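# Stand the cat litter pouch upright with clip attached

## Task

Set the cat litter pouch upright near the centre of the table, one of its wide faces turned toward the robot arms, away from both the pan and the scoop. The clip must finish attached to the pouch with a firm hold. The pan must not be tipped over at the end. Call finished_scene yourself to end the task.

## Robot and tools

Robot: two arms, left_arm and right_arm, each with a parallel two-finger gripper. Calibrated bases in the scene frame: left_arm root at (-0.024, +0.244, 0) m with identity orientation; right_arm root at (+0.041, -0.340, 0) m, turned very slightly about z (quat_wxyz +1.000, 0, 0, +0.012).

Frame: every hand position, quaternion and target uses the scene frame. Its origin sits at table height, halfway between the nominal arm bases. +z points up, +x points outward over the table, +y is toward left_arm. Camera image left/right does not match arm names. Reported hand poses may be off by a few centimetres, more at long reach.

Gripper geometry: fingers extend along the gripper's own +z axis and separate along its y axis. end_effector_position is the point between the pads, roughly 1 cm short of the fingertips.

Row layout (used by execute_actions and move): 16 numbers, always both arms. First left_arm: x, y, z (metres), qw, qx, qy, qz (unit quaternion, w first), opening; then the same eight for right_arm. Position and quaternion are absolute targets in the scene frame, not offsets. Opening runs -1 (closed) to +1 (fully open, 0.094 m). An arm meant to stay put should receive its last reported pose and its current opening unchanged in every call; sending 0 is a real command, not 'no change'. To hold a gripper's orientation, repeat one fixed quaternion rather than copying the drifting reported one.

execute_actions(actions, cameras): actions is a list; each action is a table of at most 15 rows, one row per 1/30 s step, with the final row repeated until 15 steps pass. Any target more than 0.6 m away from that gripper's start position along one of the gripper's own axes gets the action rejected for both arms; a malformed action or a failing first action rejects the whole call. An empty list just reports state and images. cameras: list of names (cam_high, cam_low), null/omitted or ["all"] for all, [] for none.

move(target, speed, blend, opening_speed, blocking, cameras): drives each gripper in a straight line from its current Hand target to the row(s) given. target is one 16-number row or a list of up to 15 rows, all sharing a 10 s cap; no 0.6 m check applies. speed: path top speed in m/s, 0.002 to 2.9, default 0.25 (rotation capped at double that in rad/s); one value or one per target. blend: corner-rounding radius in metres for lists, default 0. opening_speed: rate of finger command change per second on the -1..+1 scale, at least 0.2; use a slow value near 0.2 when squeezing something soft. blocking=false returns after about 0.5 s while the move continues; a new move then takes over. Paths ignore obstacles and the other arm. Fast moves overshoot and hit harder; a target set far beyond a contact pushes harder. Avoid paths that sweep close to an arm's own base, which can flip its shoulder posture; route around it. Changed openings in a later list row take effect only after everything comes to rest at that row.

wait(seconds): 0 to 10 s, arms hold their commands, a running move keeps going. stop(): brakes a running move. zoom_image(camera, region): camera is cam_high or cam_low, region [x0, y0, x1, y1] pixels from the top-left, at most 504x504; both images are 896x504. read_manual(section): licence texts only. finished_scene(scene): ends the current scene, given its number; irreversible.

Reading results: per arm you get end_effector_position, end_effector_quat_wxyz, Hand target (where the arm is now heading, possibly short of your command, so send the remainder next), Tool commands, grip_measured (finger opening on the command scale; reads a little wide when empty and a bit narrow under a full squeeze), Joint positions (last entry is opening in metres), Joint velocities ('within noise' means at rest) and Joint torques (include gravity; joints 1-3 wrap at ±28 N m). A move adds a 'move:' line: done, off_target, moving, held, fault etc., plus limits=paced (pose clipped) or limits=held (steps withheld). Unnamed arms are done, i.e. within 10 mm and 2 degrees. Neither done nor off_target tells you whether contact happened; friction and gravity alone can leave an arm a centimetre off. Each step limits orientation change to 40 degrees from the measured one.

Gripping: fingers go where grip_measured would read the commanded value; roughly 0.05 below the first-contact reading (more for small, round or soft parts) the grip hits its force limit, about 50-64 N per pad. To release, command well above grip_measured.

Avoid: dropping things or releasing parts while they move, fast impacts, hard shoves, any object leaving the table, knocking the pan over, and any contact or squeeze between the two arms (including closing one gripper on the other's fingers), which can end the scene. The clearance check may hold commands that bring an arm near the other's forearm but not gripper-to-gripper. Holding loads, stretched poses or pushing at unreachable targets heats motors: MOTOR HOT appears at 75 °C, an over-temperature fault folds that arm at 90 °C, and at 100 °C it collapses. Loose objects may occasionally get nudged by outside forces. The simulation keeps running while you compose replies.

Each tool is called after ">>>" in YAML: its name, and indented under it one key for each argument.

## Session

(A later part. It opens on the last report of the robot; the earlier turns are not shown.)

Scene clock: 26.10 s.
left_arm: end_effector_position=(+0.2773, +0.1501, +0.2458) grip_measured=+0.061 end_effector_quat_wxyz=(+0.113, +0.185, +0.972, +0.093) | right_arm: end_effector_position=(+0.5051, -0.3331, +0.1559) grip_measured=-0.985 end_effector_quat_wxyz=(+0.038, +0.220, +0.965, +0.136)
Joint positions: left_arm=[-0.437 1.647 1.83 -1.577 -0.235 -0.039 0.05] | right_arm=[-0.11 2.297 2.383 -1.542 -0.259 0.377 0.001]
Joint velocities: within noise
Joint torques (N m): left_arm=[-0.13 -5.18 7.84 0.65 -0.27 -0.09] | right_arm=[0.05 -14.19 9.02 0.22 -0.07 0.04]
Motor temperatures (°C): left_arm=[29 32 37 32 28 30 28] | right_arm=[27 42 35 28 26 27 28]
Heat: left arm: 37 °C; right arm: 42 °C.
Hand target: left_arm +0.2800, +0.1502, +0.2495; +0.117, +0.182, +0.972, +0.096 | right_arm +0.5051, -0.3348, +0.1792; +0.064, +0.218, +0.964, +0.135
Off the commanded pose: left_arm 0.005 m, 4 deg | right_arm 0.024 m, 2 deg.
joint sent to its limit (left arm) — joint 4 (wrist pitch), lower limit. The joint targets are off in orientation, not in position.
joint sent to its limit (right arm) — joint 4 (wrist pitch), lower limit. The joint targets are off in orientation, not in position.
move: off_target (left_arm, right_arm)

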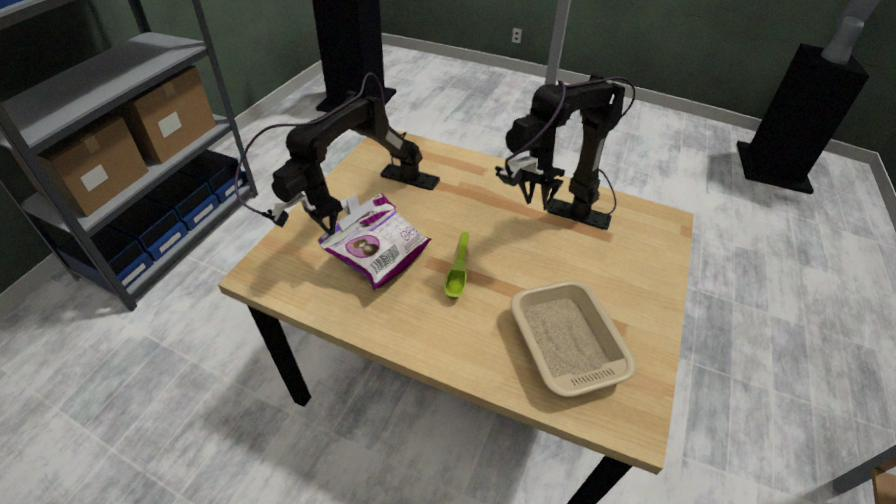

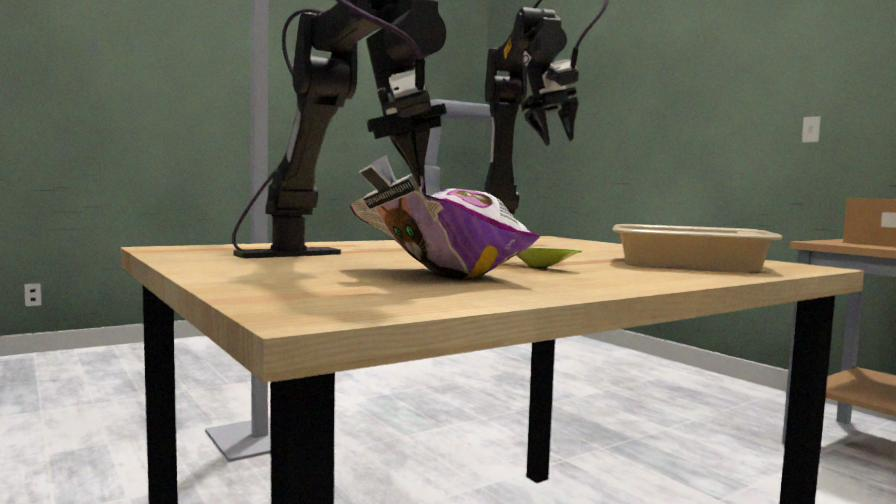

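>>> move:
  target:
    - [0.28,0.10,0.25,0.085,0.178,0.973,0.103,0.06,0.515,-0.308,0.192,0.045,0.2,0.971,0.115,-1]
    - [0.28,0.06,0.25,0.085,0.178,0.973,0.103,0.06,0.520,-0.285,0.196,0.035,0.18,0.977,0.1,-1]
  speed: 0.06

>>> zoom_image:
  camera: "cam_high"
  region: [280, 180, 460, 300]

>>> zoom_image:
  camera: "cam_low"
  region: [300, 150, 540, 300]

Scene clock: 28.33 s.
left_arm: end_effector_position=(+0.2766, +0.0611, +0.2466) grip_measured=+0.061 end_effector_quat_wxyz=(+0.144, +0.190, +0.969, +0.070) | right_arm: end_effector_position=(+0.5152, -0.2865, +0.1855) grip_measured=-0.985 end_effector_quat_wxyz=(+0.084, +0.187, +0.972, +0.117)
Joint positions: left_arm=[-0.679 1.778 1.979 -1.579 -0.258 -0.267 0.05] | right_arm=[0.016 2.297 2.503 -1.558 -0.188 0.44 0.001]
Joint velocities: within noise
Joint torques (N m): left_arm=[-0.23 -6.06 8.03 0.72 -0.3 -0.01] | right_arm=[0.21 -11.62 8.85 0.5 -0.11 0.03]
Motor temperatures (°C): left_arm=[29 32 37 32 28 30 28] | right_arm=[27 43 36 28 26 27 28]
Heat: left arm: 37 °C; right arm: 43 °C.
Hand target: left_arm +0.2799, +0.0602, +0.2494; +0.149, +0.186, +0.968, +0.074 | right_arm +0.5192, -0.2850, +0.1956; +0.100, +0.185, +0.970, +0.119
Off the commanded pose: left_arm 0.005 m, 8 deg | right_arm 0.012 m, 6 deg.
joint sent to its limit (left arm) — joint 4 (wrist pitch), lower limit. The joint targets are off in orientation, not in position.
joint sent to its limit (right arm) — joint 4 (wrist pitch), lower limit. The joint targets are off in orientation, not in position.
move: off_target (left_arm, right_arm)

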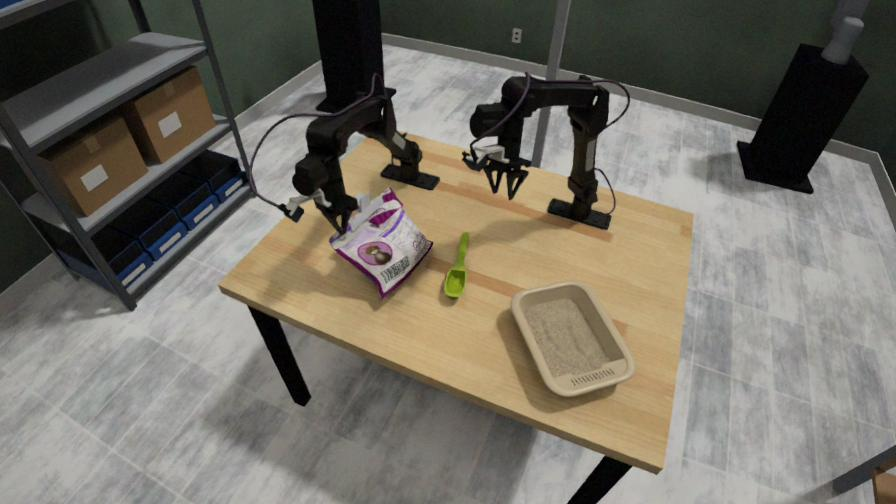

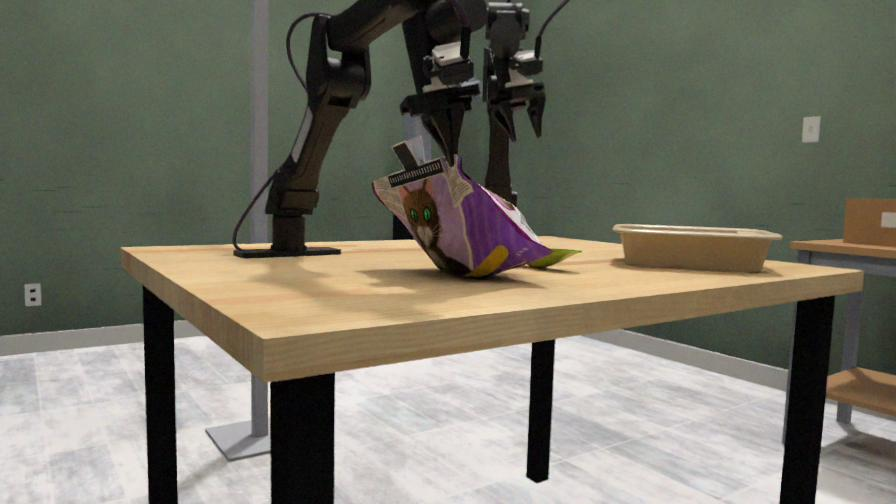

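Scaled by 2.800.

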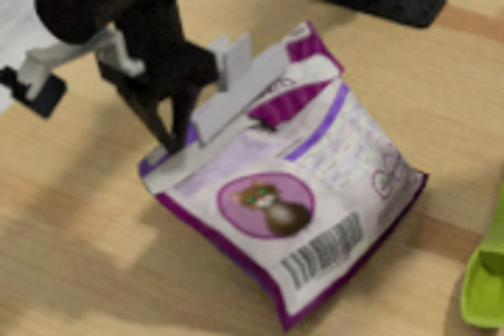

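Scaled by 2.100.

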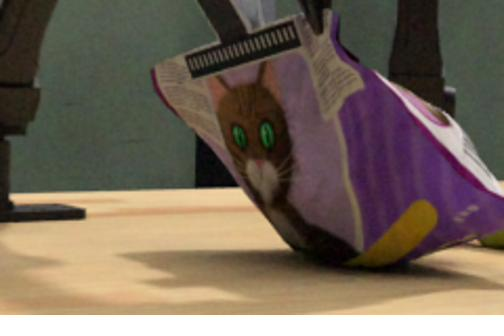

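>>> move:
  target:
    - [0.30,0.0,0.2,0.0865,-0.1257,0.9882,0.011,-0.1,0.528,-0.25,0.193,0.084,0.187,0.972,0.117,-1]
  speed: 0.12

>>> zoom_image:
  camera: "cam_high"
  region: [300, 180, 480, 300]

>>> zoom_image:
  camera: "cam_low"
  region: [340, 150, 600, 300]

Scene clock: 32.37 s.
left_arm: end_effector_position=(+0.2984, +0.0043, +0.1998) grip_measured=-0.099 end_effector_quat_wxyz=(+0.091, -0.125, +0.988, +0.006) | right_arm: end_effector_position=(+0.5235, -0.2575, +0.1909) grip_measured=-0.985 end_effector_quat_wxyz=(+0.099, +0.193, +0.969, +0.119)
Joint positions: left_arm=[-0.705 2.031 2.154 -1.579 -0.143 -0.949 0.042] | right_arm=[0.082 2.335 2.588 -1.561 -0.166 0.521 0.001]
Joint velocities: within noise
Joint torques (N m): left_arm=[-0.24 -7.94 7.99 0.58 -0.08 -0.04] | right_arm=[1.16 -10.61 8.25 0.6 -0.22 0.04]
Motor temperatures (°C): left_arm=[29 33 37 31 28 30 28] | right_arm=[27 44 36 28 26 27 28]
Heat: left arm: 37 °C; right arm: 44 °C.
Hand target: left_arm +0.2998, +0.0001, +0.1997; +0.092, -0.125, +0.988, +0.005 | right_arm +0.5274, -0.2501, +0.1926; +0.104, +0.188, +0.969, +0.124
Off the commanded pose: left_arm 0.005 m, 1 deg | right_arm 0.009 m, 2 deg.
joint sent to its limit (left arm) — joint 4 (wrist pitch), lower limit. The joint targets still meet the commanded pose.
joint sent to its limit (right arm) — joint 4 (wrist pitch), lower limit. The joint targets are off in orientation, not in position.
move: done

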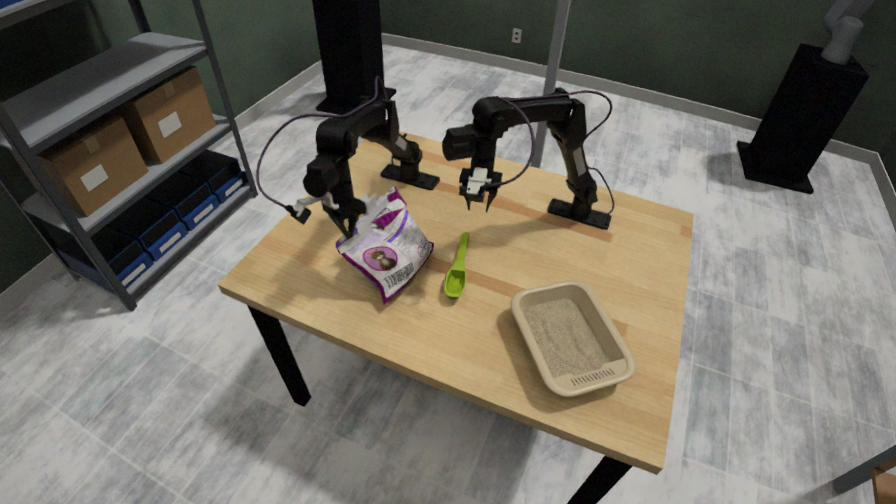

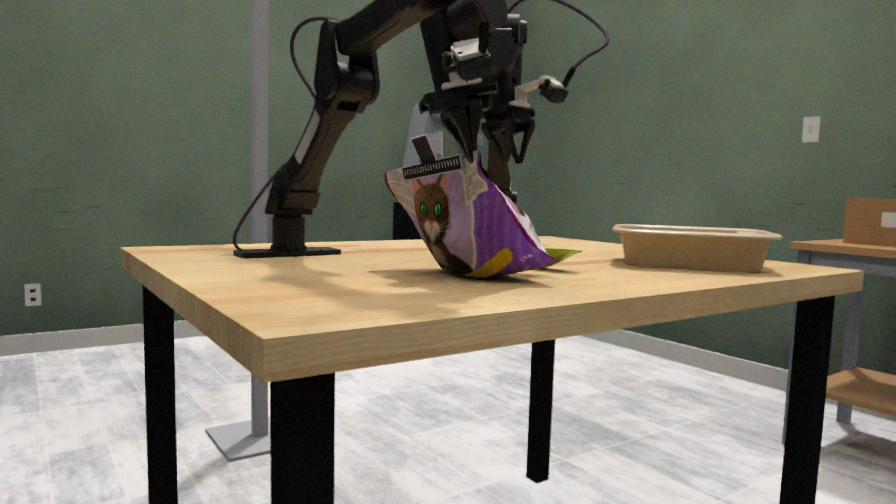

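Scaled by 2.800.

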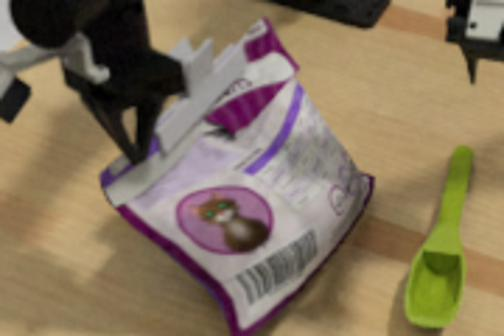

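Scaled by 1.938.

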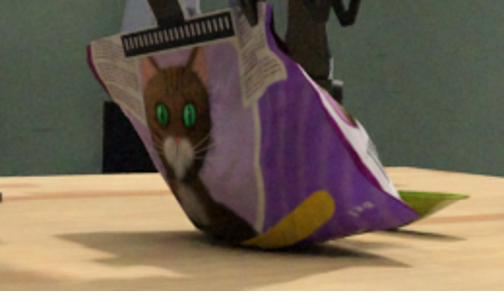

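>>> move:
  target:
    - [0.332,-0.031,0.08,0.0865,-0.1257,0.9882,0.011,-0.1,0.518,-0.17,0.190,0.084,0.187,0.972,0.117,-1]
  speed: 0.1

>>> zoom_image:
  camera: "cam_high"
  region: [320, 180, 500, 300]

>>> zoom_image:
  camera: "cam_low"
  region: [340, 150, 600, 300]

Scene clock: 36.40 s.
left_arm: end_effector_position=(+0.3331, -0.0281, +0.0882) grip_measured=-0.099 end_effector_quat_wxyz=(+0.089, -0.127, +0.988, +0.007) | right_arm: end_effector_position=(+0.5281, -0.1769, +0.2037) grip_measured=-0.985 end_effector_quat_wxyz=(+0.135, +0.190, +0.963, +0.135)
Joint positions: left_arm=[-0.71 2.172 1.92 -1.21 -0.142 -0.958 0.042] | right_arm=[0.257 2.368 2.676 -1.51 -0.114 0.692 0.001]
Joint velocities: within noise
Joint torques (N m): left_arm=[-0.62 -9.62 5.89 0.74 -0.1 -0.06] | right_arm=[1.36 -9.8 6.91 0.33 -0.3 0.07]
Motor temperatures (°C): left_arm=[29 34 37 31 28 30 28] | right_arm=[27 43 37 28 26 27 28]
Heat: left arm: 37 °C; right arm: 43 °C.
Hand target: left_arm +0.3319, -0.0308, +0.0801; +0.086, -0.126, +0.988, +0.011 | right_arm +0.5176, -0.1702, +0.1901; +0.103, +0.188, +0.968, +0.127
Off the commanded pose: left_arm 0.009 m, 1 deg | right_arm 0.018 m, 6 deg.
joint sent to its limit (right arm) — joint 4 (wrist pitch), lower limit. The joint targets are off in orientation, not in position.
move: off_target (right_arm)

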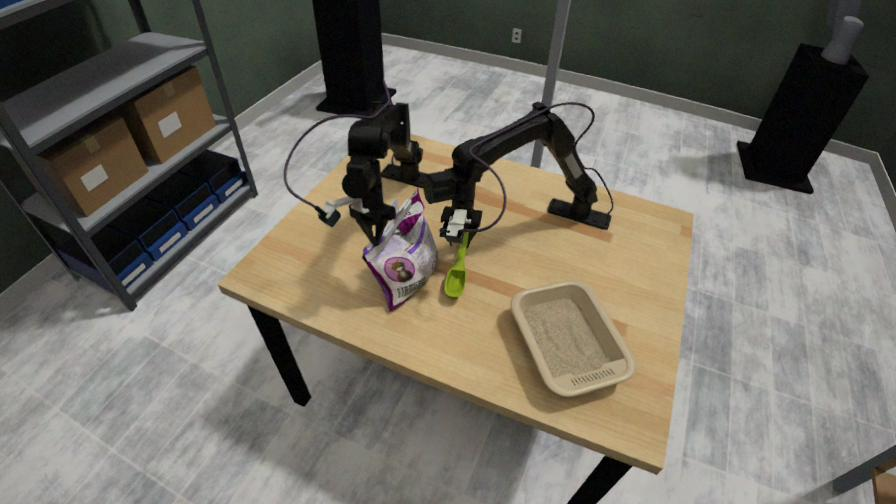

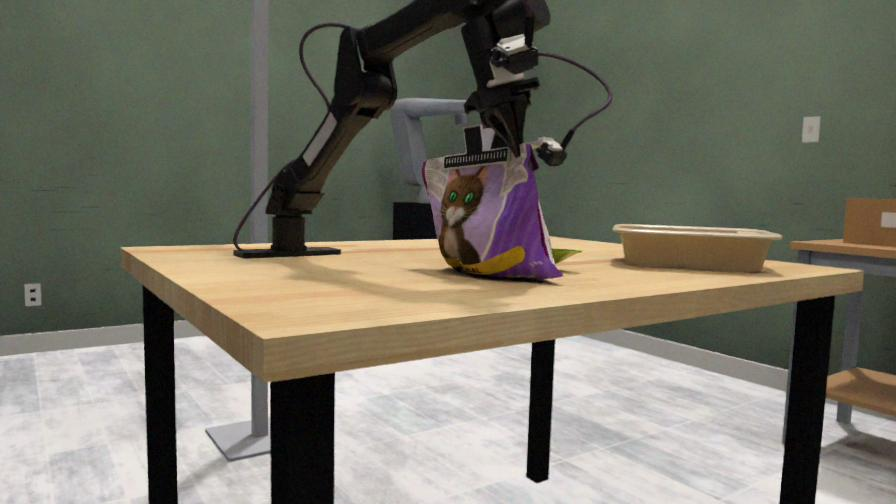

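Scaled by 2.800.

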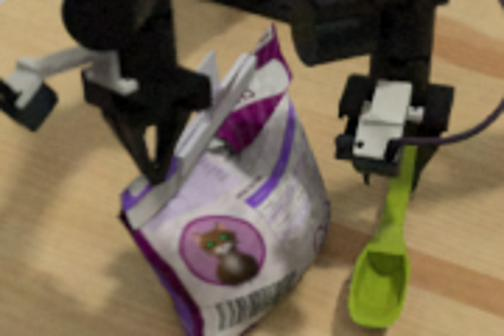

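Scaled by 1.938.

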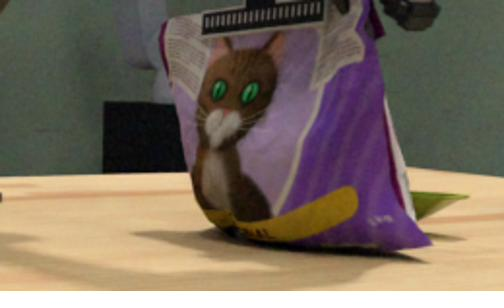

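>>> move:
  target:
    - [0.332,-0.033,0.016,0.0865,-0.1257,0.9882,0.011,-0.1,0.518,-0.17,0.190,0.104,0.188,0.968,0.127,-1]
  speed: 0.08

>>> zoom_image:
  camera: "cam_high"
  region: [400, 210, 520, 310]

>>> zoom_image:
  camera: "cam_low"
  region: [400, 130, 640, 300]

Scene clock: 38.17 s.
left_arm: end_effector_position=(+0.3342, -0.0318, +0.0253) grip_measured=-0.099 end_effector_quat_wxyz=(+0.090, -0.127, +0.988, +0.006) | right_arm: end_effector_position=(+0.5286, -0.1767, +0.2039) grip_measured=-0.985 end_effector_quat_wxyz=(+0.136, +0.191, +0.963, +0.136)
Joint positions: left_arm=[-0.715 2.216 1.739 -0.982 -0.142 -0.961 0.042] | right_arm=[0.257 2.368 2.676 -1.508 -0.114 0.694 0.001]
Joint velocities: within noise
Joint torques (N m): left_arm=[-0.35 -9.94 5.52 0.8 -0.13 -0.06] | right_arm=[1.42 -10.25 5.98 0.4 -0.21 0.08]
Motor temperatures (°C): left_arm=[29 34 37 31 28 30 28] | right_arm=[27 43 36 28 26 27 28]
Heat: left arm: 37 °C; right arm: 43 °C.
Hand target: left_arm +0.3319, -0.0328, +0.0161; +0.087, -0.126, +0.988, +0.011 | right_arm +0.5180, -0.1701, +0.1904; +0.105, +0.188, +0.968, +0.127
Off the commanded pose: left_arm 0.010 m, 1 deg | right_arm 0.019 m, 4 deg.
move: off_target (right_arm)

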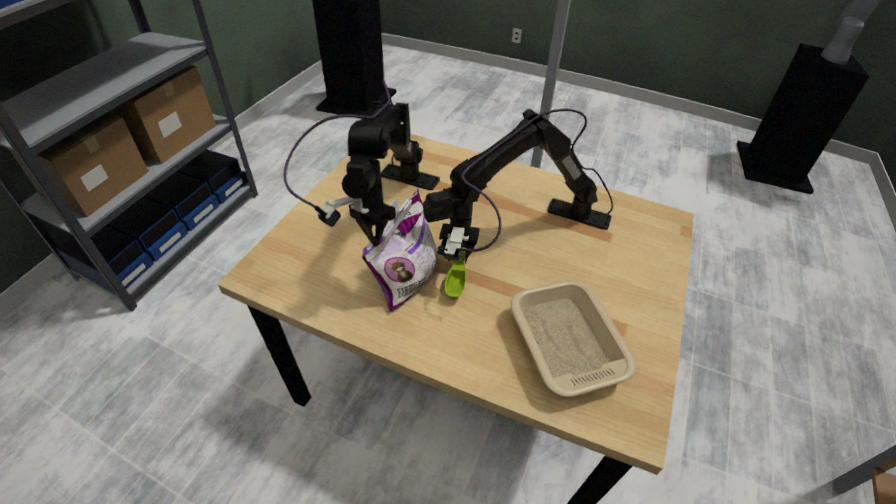

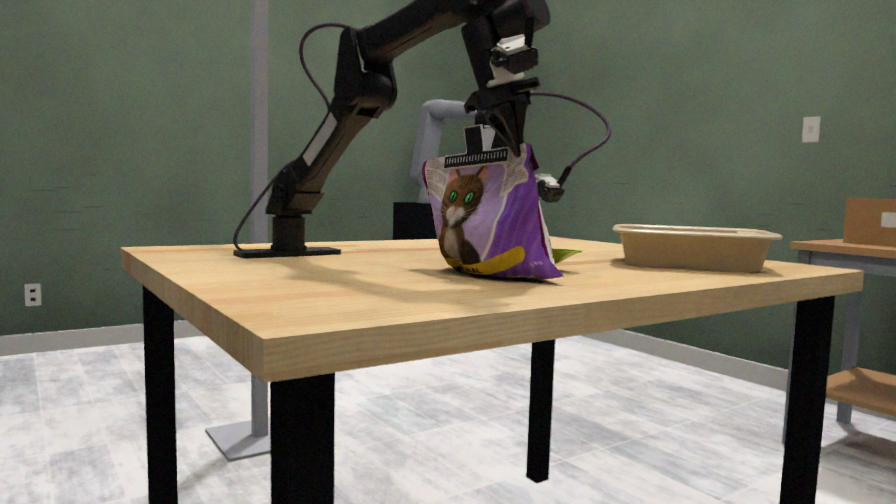

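Scaled by 4.200.

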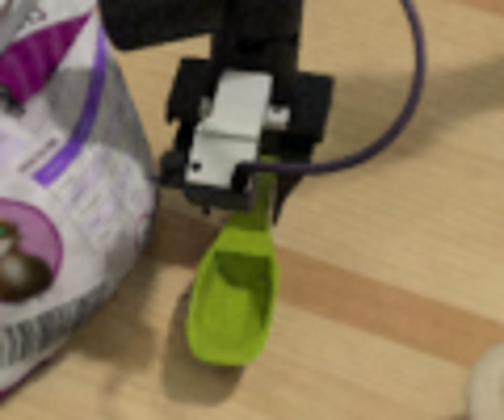

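Scaled by 2.100.

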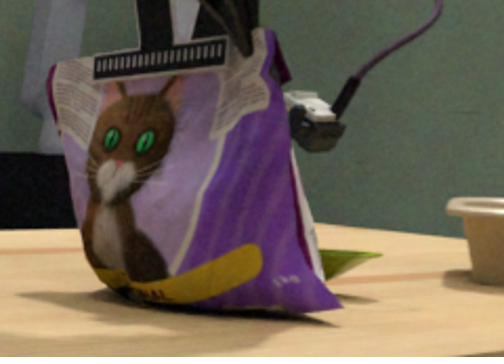

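>>> move:
  target:
    - [0.332,-0.033,0.009,0.0865,-0.1257,0.9882,0.011,-0.1,0.518,-0.17,0.190,0.104,0.188,0.968,0.127,-1]
    - [0.332,-0.033,0.009,0.0865,-0.1257,0.9882,0.011,-1,0.518,-0.17,0.190,0.104,0.188,0.968,0.127,-1]
  speed: 0.06
  opening_speed: 0.6
  cameras: ["cam_high"]

>>> zoom_image:
  camera: "cam_high"
  region: [400, 210, 520, 310]

Scene clock: 40.93 s.
left_arm: end_effector_position=(+0.3356, -0.0330, +0.0224) grip_measured=-0.567 end_effector_quat_wxyz=(+0.094, -0.127, +0.987, +0.002) | right_arm: end_effector_position=(+0.5286, -0.1767, +0.2039) grip_measured=-0.985 end_effector_quat_wxyz=(+0.136, +0.191, +0.962, +0.136)
Joint positions: left_arm=[-0.715 2.216 1.726 -0.958 -0.142 -0.962 0.02] | right_arm=[0.257 2.368 2.676 -1.507 -0.114 0.695 0.001]
Joint velocities: within noise
Joint torques (N m): left_arm=[-0.36 -9.25 5.22 0.73 -0.12 -0.02] | right_arm=[1.14 -10.29 6.17 0.4 -0.3 0.07]
Motor temperatures (°C): left_arm=[29 35 37 31 28 30 28] | right_arm=[27 43 36 28 26 27 28]
Heat: left arm: 37 °C; right arm: 43 °C.
Hand target: left_arm +0.3318, -0.0327, +0.0093; +0.087, -0.126, +0.988, +0.011 | right_arm +0.5180, -0.1701, +0.1904; +0.105, +0.188, +0.968, +0.127
Off the commanded pose: left_arm 0.014 m, 1 deg | right_arm 0.019 m, 4 deg.
move: off_target (left_arm, right_arm); target 2's new opening was sent with left_arm's hand 0.014 m and 1 deg from that target
Images, in order (width x height): cam_high 896x504.

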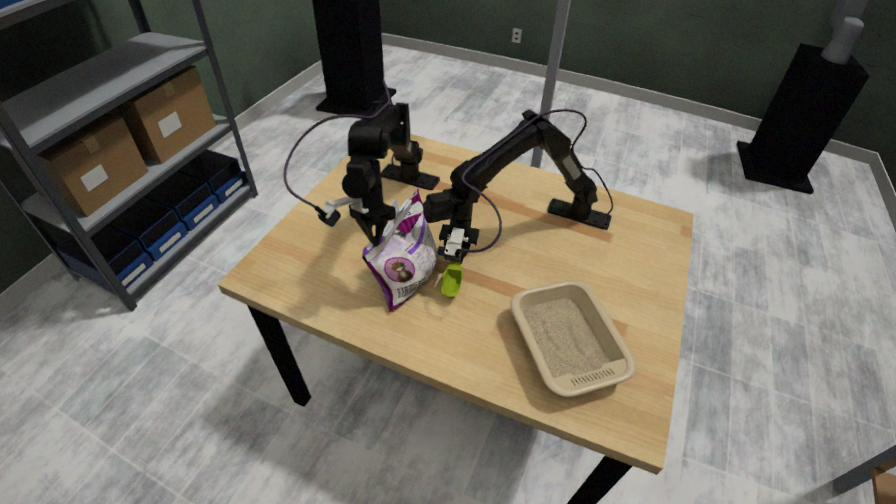

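Scaled by 4.200.

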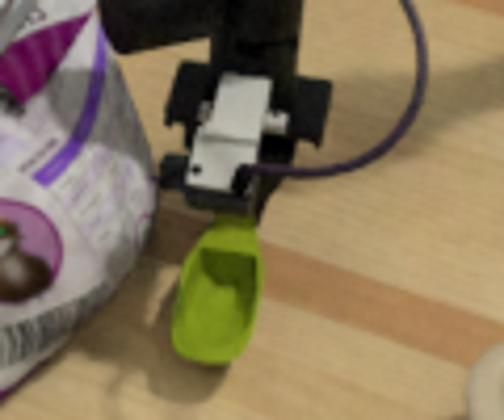

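>>> move:
  target:
    - [0.325,-0.028,0.09,0.0865,-0.1257,0.9882,0.011,-1,0.518,-0.17,0.190,0.104,0.188,0.968,0.127,-1]
    - [0.28,0.15,0.10,0.0865,-0.1257,0.9882,0.011,-1,0.518,-0.17,0.190,0.104,0.188,0.968,0.127,-1]
    - [0.18,0.37,0.08,0.0865,-0.1257,0.9882,0.011,-1,0.518,-0.17,0.190,0.104,0.188,0.968,0.127,-1]
  speed: 0.25
  blend: 0.04
  cameras: ["cam_high"]

>>> zoom_image:
  camera: "cam_high"
  region: [450, 130, 650, 310]

Scene clock: 44.30 s.
left_arm: end_effector_position=(+0.1768, +0.3684, +0.0803) grip_measured=-0.567 end_effector_quat_wxyz=(+0.078, -0.125, +0.989, +0.013) | right_arm: end_effector_position=(+0.5286, -0.1767, +0.2039) grip_measured=-0.985 end_effector_quat_wxyz=(+0.136, +0.191, +0.962, +0.136)
Joint positions: left_arm=[0.584 1.308 0.877 -0.989 0.045 0.329 0.02] | right_arm=[0.257 2.368 2.676 -1.507 -0.114 0.695 0.001]
Joint velocities: within noise
Joint torques (N m): left_arm=[0.62 -3.29 6.24 0.88 0.18 0.07] | right_arm=[1.39 -10.37 5.97 0.37 -0.24 0.01]
Motor temperatures (°C): left_arm=[29 35 37 31 28 30 28] | right_arm=[27 42 36 28 26 27 28]
Heat: left arm: 37 °C; right arm: 42 °C.
Hand target: left_arm +0.1799, +0.3700, +0.0801; +0.086, -0.126, +0.988, +0.011 | right_arm +0.5180, -0.1701, +0.1904; +0.105, +0.188, +0.968, +0.127
Off the commanded pose: left_arm 0.004 m, 1 deg | right_arm 0.019 m, 4 deg.
move: off_target (right_arm)
Images, in order (width x height): cam_high 896x504.

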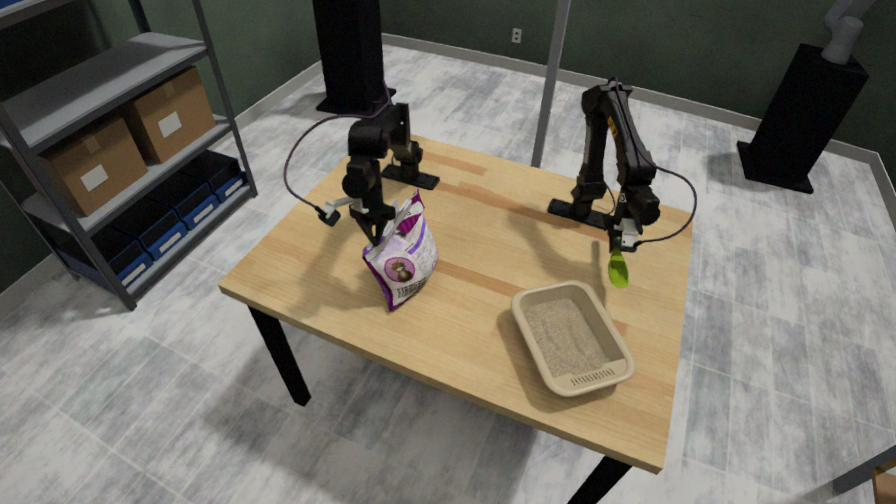

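Scaled by 2.520.

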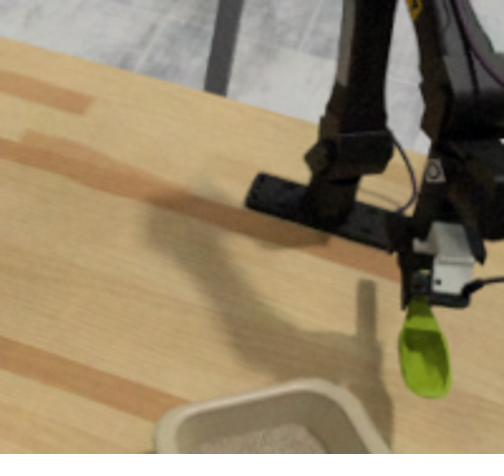

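>>> move:
  target:
    - [0.16,0.39,0.06,0.0865,-0.1257,0.9882,0.011,-1,0.518,-0.17,0.190,0.104,0.188,0.968,0.127,-1]
    - [0.16,0.39,0.022,0.0865,-0.1257,0.9882,0.011,-1,0.518,-0.17,0.190,0.104,0.188,0.968,0.127,-1]
  speed: 0.1
  cameras: ["cam_high"]

>>> zoom_image:
  camera: "cam_high"
  region: [540, 180, 700, 310]

Scene clock: 45.97 s.
left_arm: end_effector_position=(+0.1586, +0.3905, +0.0252) grip_measured=-0.567 end_effector_quat_wxyz=(+0.082, -0.126, +0.988, +0.016) | right_arm: end_effector_position=(+0.5286, -0.1767, +0.2039) grip_measured=-0.985 end_effector_quat_wxyz=(+0.136, +0.191, +0.962, +0.136)
Joint positions: left_arm=[0.722 1.371 0.692 -0.738 0.066 0.463 0.02] | right_arm=[0.257 2.368 2.676 -1.507 -0.114 0.695 0.001]
Joint velocities: within noise
Joint torques (N m): left_arm=[0.35 -2.8 5.41 0.86 0.16 0.05] | right_arm=[1.33 -10.4 6.12 0.38 -0.21 0.03]
Motor temperatures (°C): left_arm=[29 34 37 31 28 30 28] | right_arm=[27 42 36 28 26 27 29]
Heat: left arm: 37 °C; right arm: 42 °C.
Hand target: left_arm +0.1599, +0.3900, +0.0221; +0.086, -0.126, +0.988, +0.011 | right_arm +0.5180, -0.1701, +0.1904; +0.105, +0.188, +0.968, +0.127
Off the commanded pose: left_arm 0.003 m, 1 deg | right_arm 0.019 m, 4 deg.
move: off_target (right_arm)
Images, in order (width x height): cam_high 896x504.

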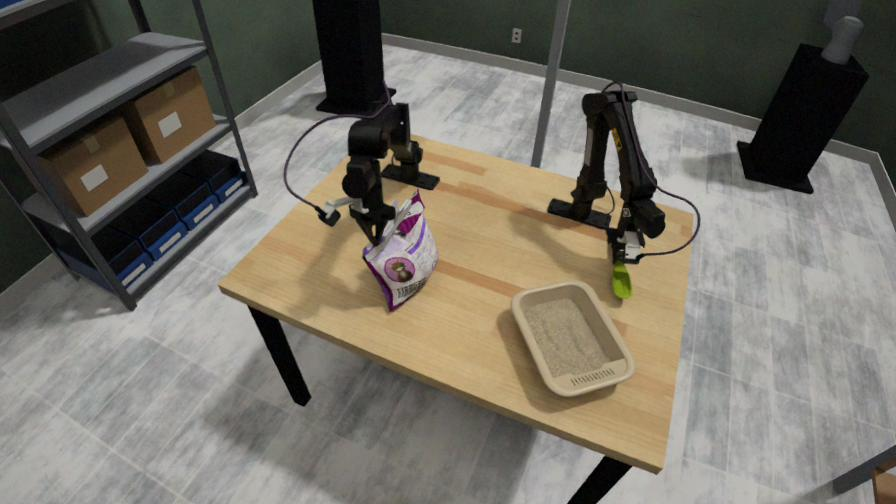

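Scaled by 3.150.

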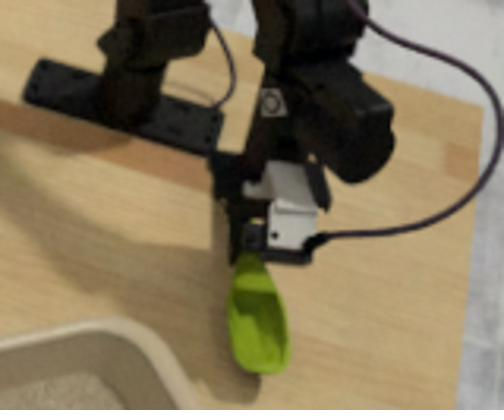

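>>> move:
  target:
    - [0.16,0.39,0.018,0.0865,-0.1257,0.9882,0.011,-1,0.518,-0.17,0.190,0.104,0.188,0.968,0.127,-1]
    - [0.16,0.39,0.018,0.0865,-0.1257,0.9882,0.011,-0.1,0.518,-0.17,0.190,0.104,0.188,0.968,0.127,-1]
    - [0.16,0.39,0.12,0.0865,-0.1257,0.9882,0.011,-0.1,0.518,-0.17,0.190,0.104,0.188,0.968,0.127,-1]
  speed: 0.12
  opening_speed: 0.7

>>> zoom_image:
  camera: "cam_high"
  region: [330, 180, 510, 310]

>>> zoom_image:
  camera: "cam_low"
  region: [390, 100, 640, 300]

Scene clock: 50.03 s.
left_arm: end_effector_position=(+0.1572, +0.3890, +0.1109) grip_measured=-0.101 end_effector_quat_wxyz=(+0.073, -0.127, +0.989, +0.009) | right_arm: end_effector_position=(+0.5287, -0.1767, +0.2040) grip_measured=-0.985 end_effector_quat_wxyz=(+0.137, +0.191, +0.962, +0.136)
Joint positions: left_arm=[0.722 1.294 0.991 -1.137 0.068 0.463 0.042] | right_arm=[0.257 2.368 2.676 -1.507 -0.114 0.695 0.001]
Joint velocities: within noise
Joint torques (N m): left_arm=[0.36 -4.3 8.2 0.48 0.18 0.08] | right_arm=[1.1 -10.33 5.78 0.4 -0.23 -0.01]
Motor temperatures (°C): left_arm=[29 34 37 31 28 30 29] | right_arm=[27 42 36 28 26 27 29]
Heat: left arm: 37 °C; right arm: 42 °C.
Hand target: left_arm +0.1599, +0.3899, +0.1198; +0.086, -0.126, +0.988, +0.011 | right_arm +0.5180, -0.1701, +0.1904; +0.105, +0.188, +0.968, +0.127
Off the commanded pose: left_arm 0.010 m, 2 deg | right_arm 0.019 m, 4 deg.
move: off_target (right_arm)

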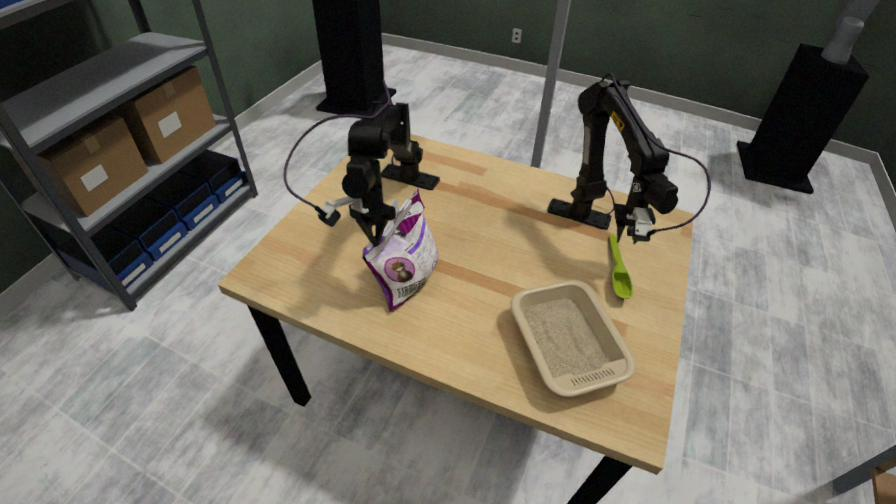

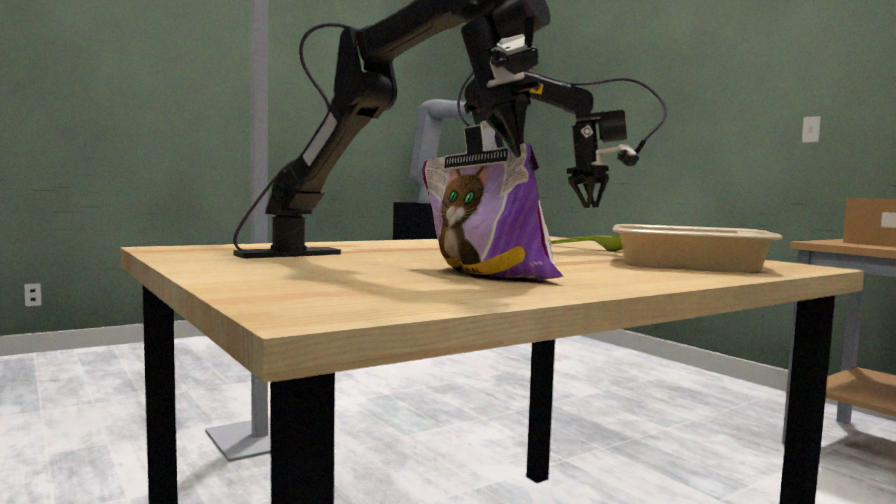

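Scaled by 2.800.

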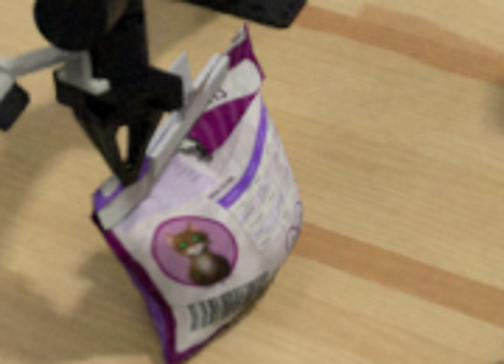

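Scaled by 2.016.

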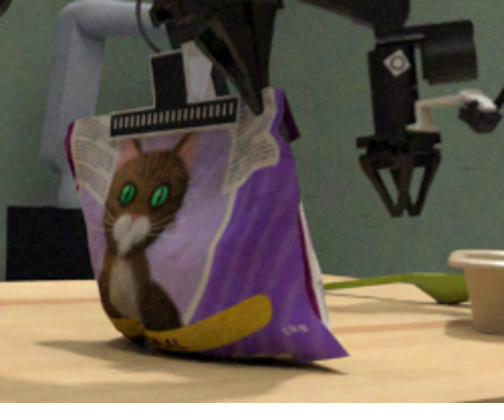

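>>> move:
  target:
    - [0.26,0.22,0.26,0.381,0.081,0.920,-0.033,0.06,0.518,-0.17,0.190,0.104,0.188,0.968,0.127,-1]
    - [0.296,-0.10,0.265,0.381,0.081,0.920,-0.033,0.06,0.518,-0.17,0.190,0.104,0.188,0.968,0.127,-1]
    - [0.296,-0.137,0.242,0.381,0.081,0.920,-0.033,0.06,0.518,-0.17,0.190,0.104,0.188,0.968,0.127,-1]
  speed: [0.25,0.2,0.08]
  blend: 0.03

>>> zoom_image:
  camera: "cam_high"
  region: [360, 150, 480, 250]

>>> zoom_image:
  camera: "cam_low"
  region: [400, 60, 600, 200]

Scene clock: 55.10 s.
left_arm: end_effector_position=(+0.2954, -0.1354, +0.2399) grip_measured=+0.059 end_effector_quat_wxyz=(+0.377, +0.083, +0.922, -0.038) | right_arm: end_effector_position=(+0.5287, -0.1767, +0.2040) grip_measured=-0.985 end_effector_quat_wxyz=(+0.137, +0.191, +0.962, +0.136)
Joint positions: left_arm=[-1.068 1.982 2.006 -1.033 -0.569 -0.719 0.05] | right_arm=[0.257 2.368 2.676 -1.507 -0.114 0.695 0.001]
Joint velocities: within noise
Joint torques (N m): left_arm=[-0.59 -8.69 8.9 1.16 -0.48 -0.04] | right_arm=[1.24 -10.47 5.97 0.4 -0.23 0.02]
Motor temperatures (°C): left_arm=[29 33 38 31 28 30 28] | right_arm=[27 42 36 28 26 27 29]
Heat: left arm: 38 °C; right arm: 42 °C.
Hand target: left_arm +0.2960, -0.1369, +0.2419; +0.381, +0.081, +0.920, -0.033 | right_arm +0.5180, -0.1701, +0.1904; +0.105, +0.188, +0.968, +0.127
Off the commanded pose: left_arm 0.003 m, 1 deg | right_arm 0.019 m, 4 deg.
move: off_target (right_arm); blend cut to 0.0218 m at target 2

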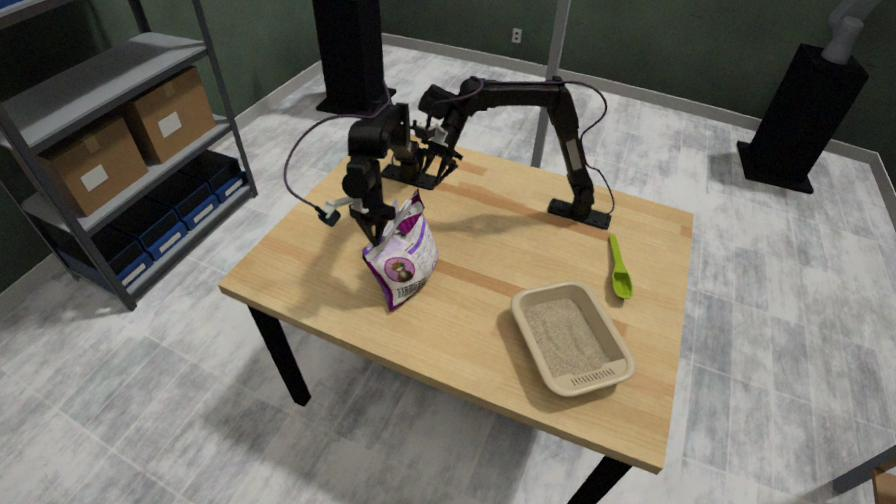

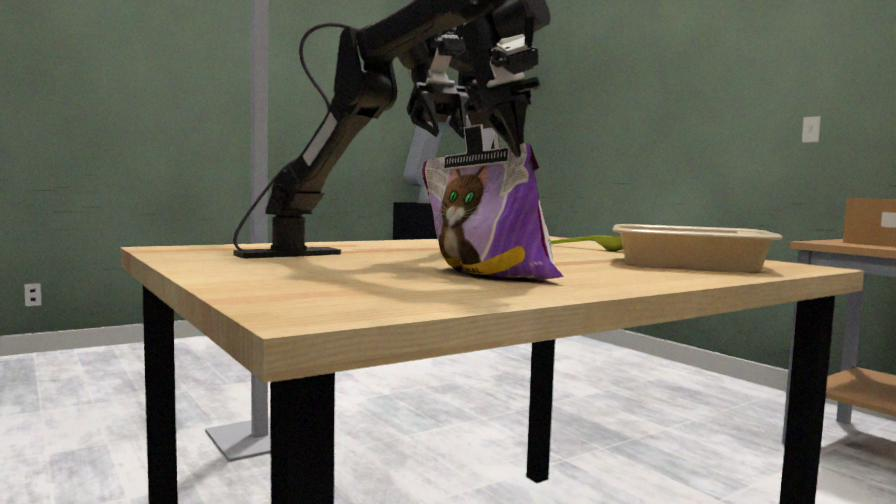

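Scaled by 4.200.

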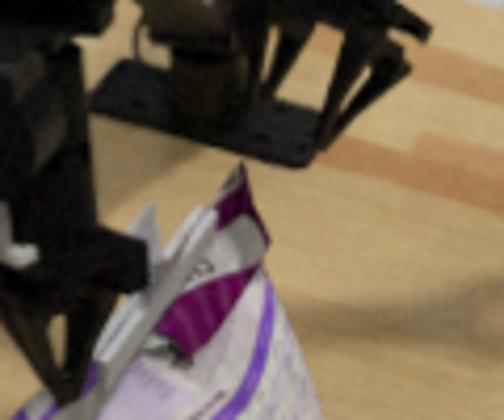

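Scaled by 2.520.

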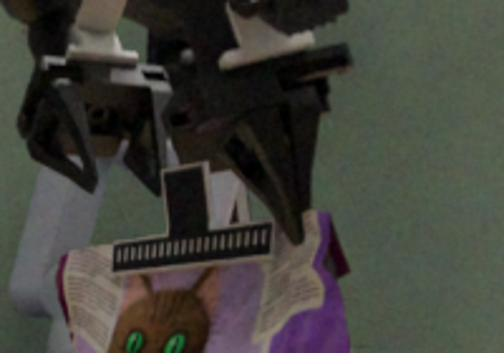

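>>> move:
  target:
    - [0.322,-0.148,0.218,0.381,0.081,0.920,-0.033,0.06,0.518,-0.17,0.190,0.104,0.188,0.968,0.127,-1]
  speed: 0.08

>>> zoom_image:
  camera: "cam_high"
  region: [390, 160, 450, 210]

>>> zoom_image:
  camera: "cam_low"
  region: [400, 60, 600, 200]

Scene clock: 56.13 s.
left_arm: end_effector_position=(+0.3062, -0.1398, +0.2220) grip_measured=+0.059 end_effector_quat_wxyz=(+0.372, +0.085, +0.924, -0.029) | right_arm: end_effector_position=(+0.5287, -0.1767, +0.2040) grip_measured=-0.985 end_effector_quat_wxyz=(+0.137, +0.191, +0.962, +0.136)
Joint positions: left_arm=[-1.052 2.026 2.006 -1.004 -0.564 -0.706 0.05] | right_arm=[0.257 2.368 2.676 -1.507 -0.114 0.695 0.001]
Joint velocities: within noise
Joint torques (N m): left_arm=[-0.2 -10.51 6.83 1.27 -0.38 -0.03] | right_arm=[1.44 -10.3 6.16 0.43 -0.28 0.02]
Motor temperatures (°C): left_arm=[29 33 38 31 28 30 28] | right_arm=[27 42 36 28 26 27 29]
Heat: left arm: 38 °C; right arm: 42 °C.
Hand target: left_arm +0.3053, -0.1397, +0.2242; +0.374, +0.085, +0.923, -0.029 | right_arm +0.5180, -0.1701, +0.1905; +0.105, +0.188, +0.968, +0.127
Off the commanded pose: left_arm 0.018 m, 1 deg | right_arm 0.019 m, 4 deg.
move: held (left_arm; a check stopped the path), off_target (right_arm; braked when a check withheld steps of left_arm); limits=held
pose unreachable (left arm): on one or more control steps of this call, first in action 0 (counted from 0), this arm could not follow its commanded pose, so it was not sent that pose on those steps. It may still have moved: this result reports where it is.
cause: moving toward the commanded pose would bring a part of the arm too close to another arm (this arm's wrist (the part past joint 4) and the right arm's forearm (the part past joint 3), along the way the arms are being sent, or toward where that arm still pushes).

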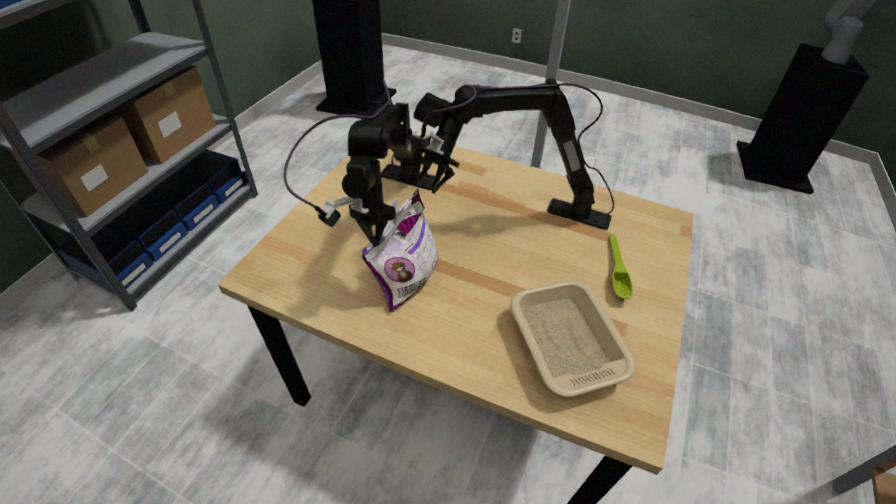

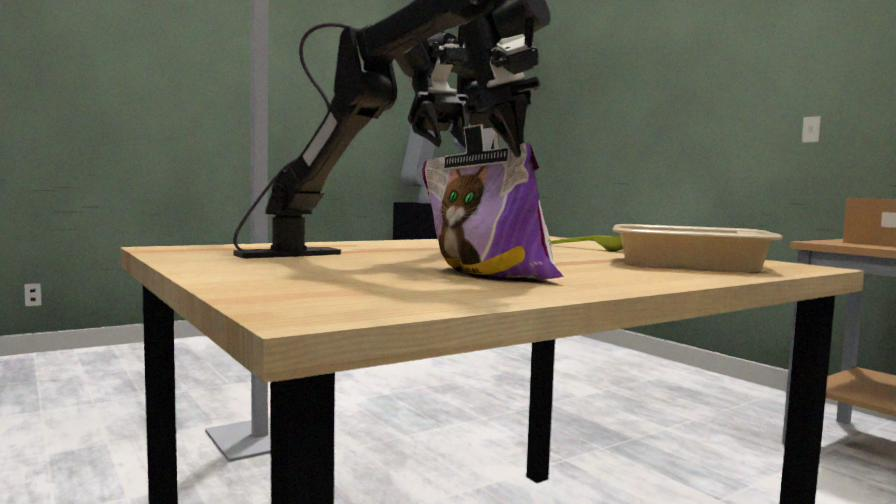

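Scaled by 8.400.

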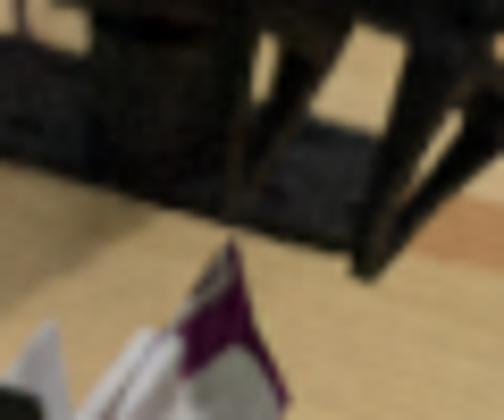

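Scaled by 2.520.

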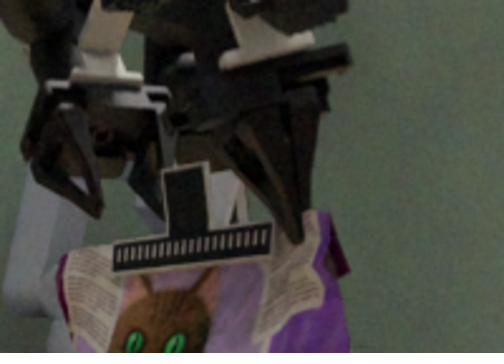

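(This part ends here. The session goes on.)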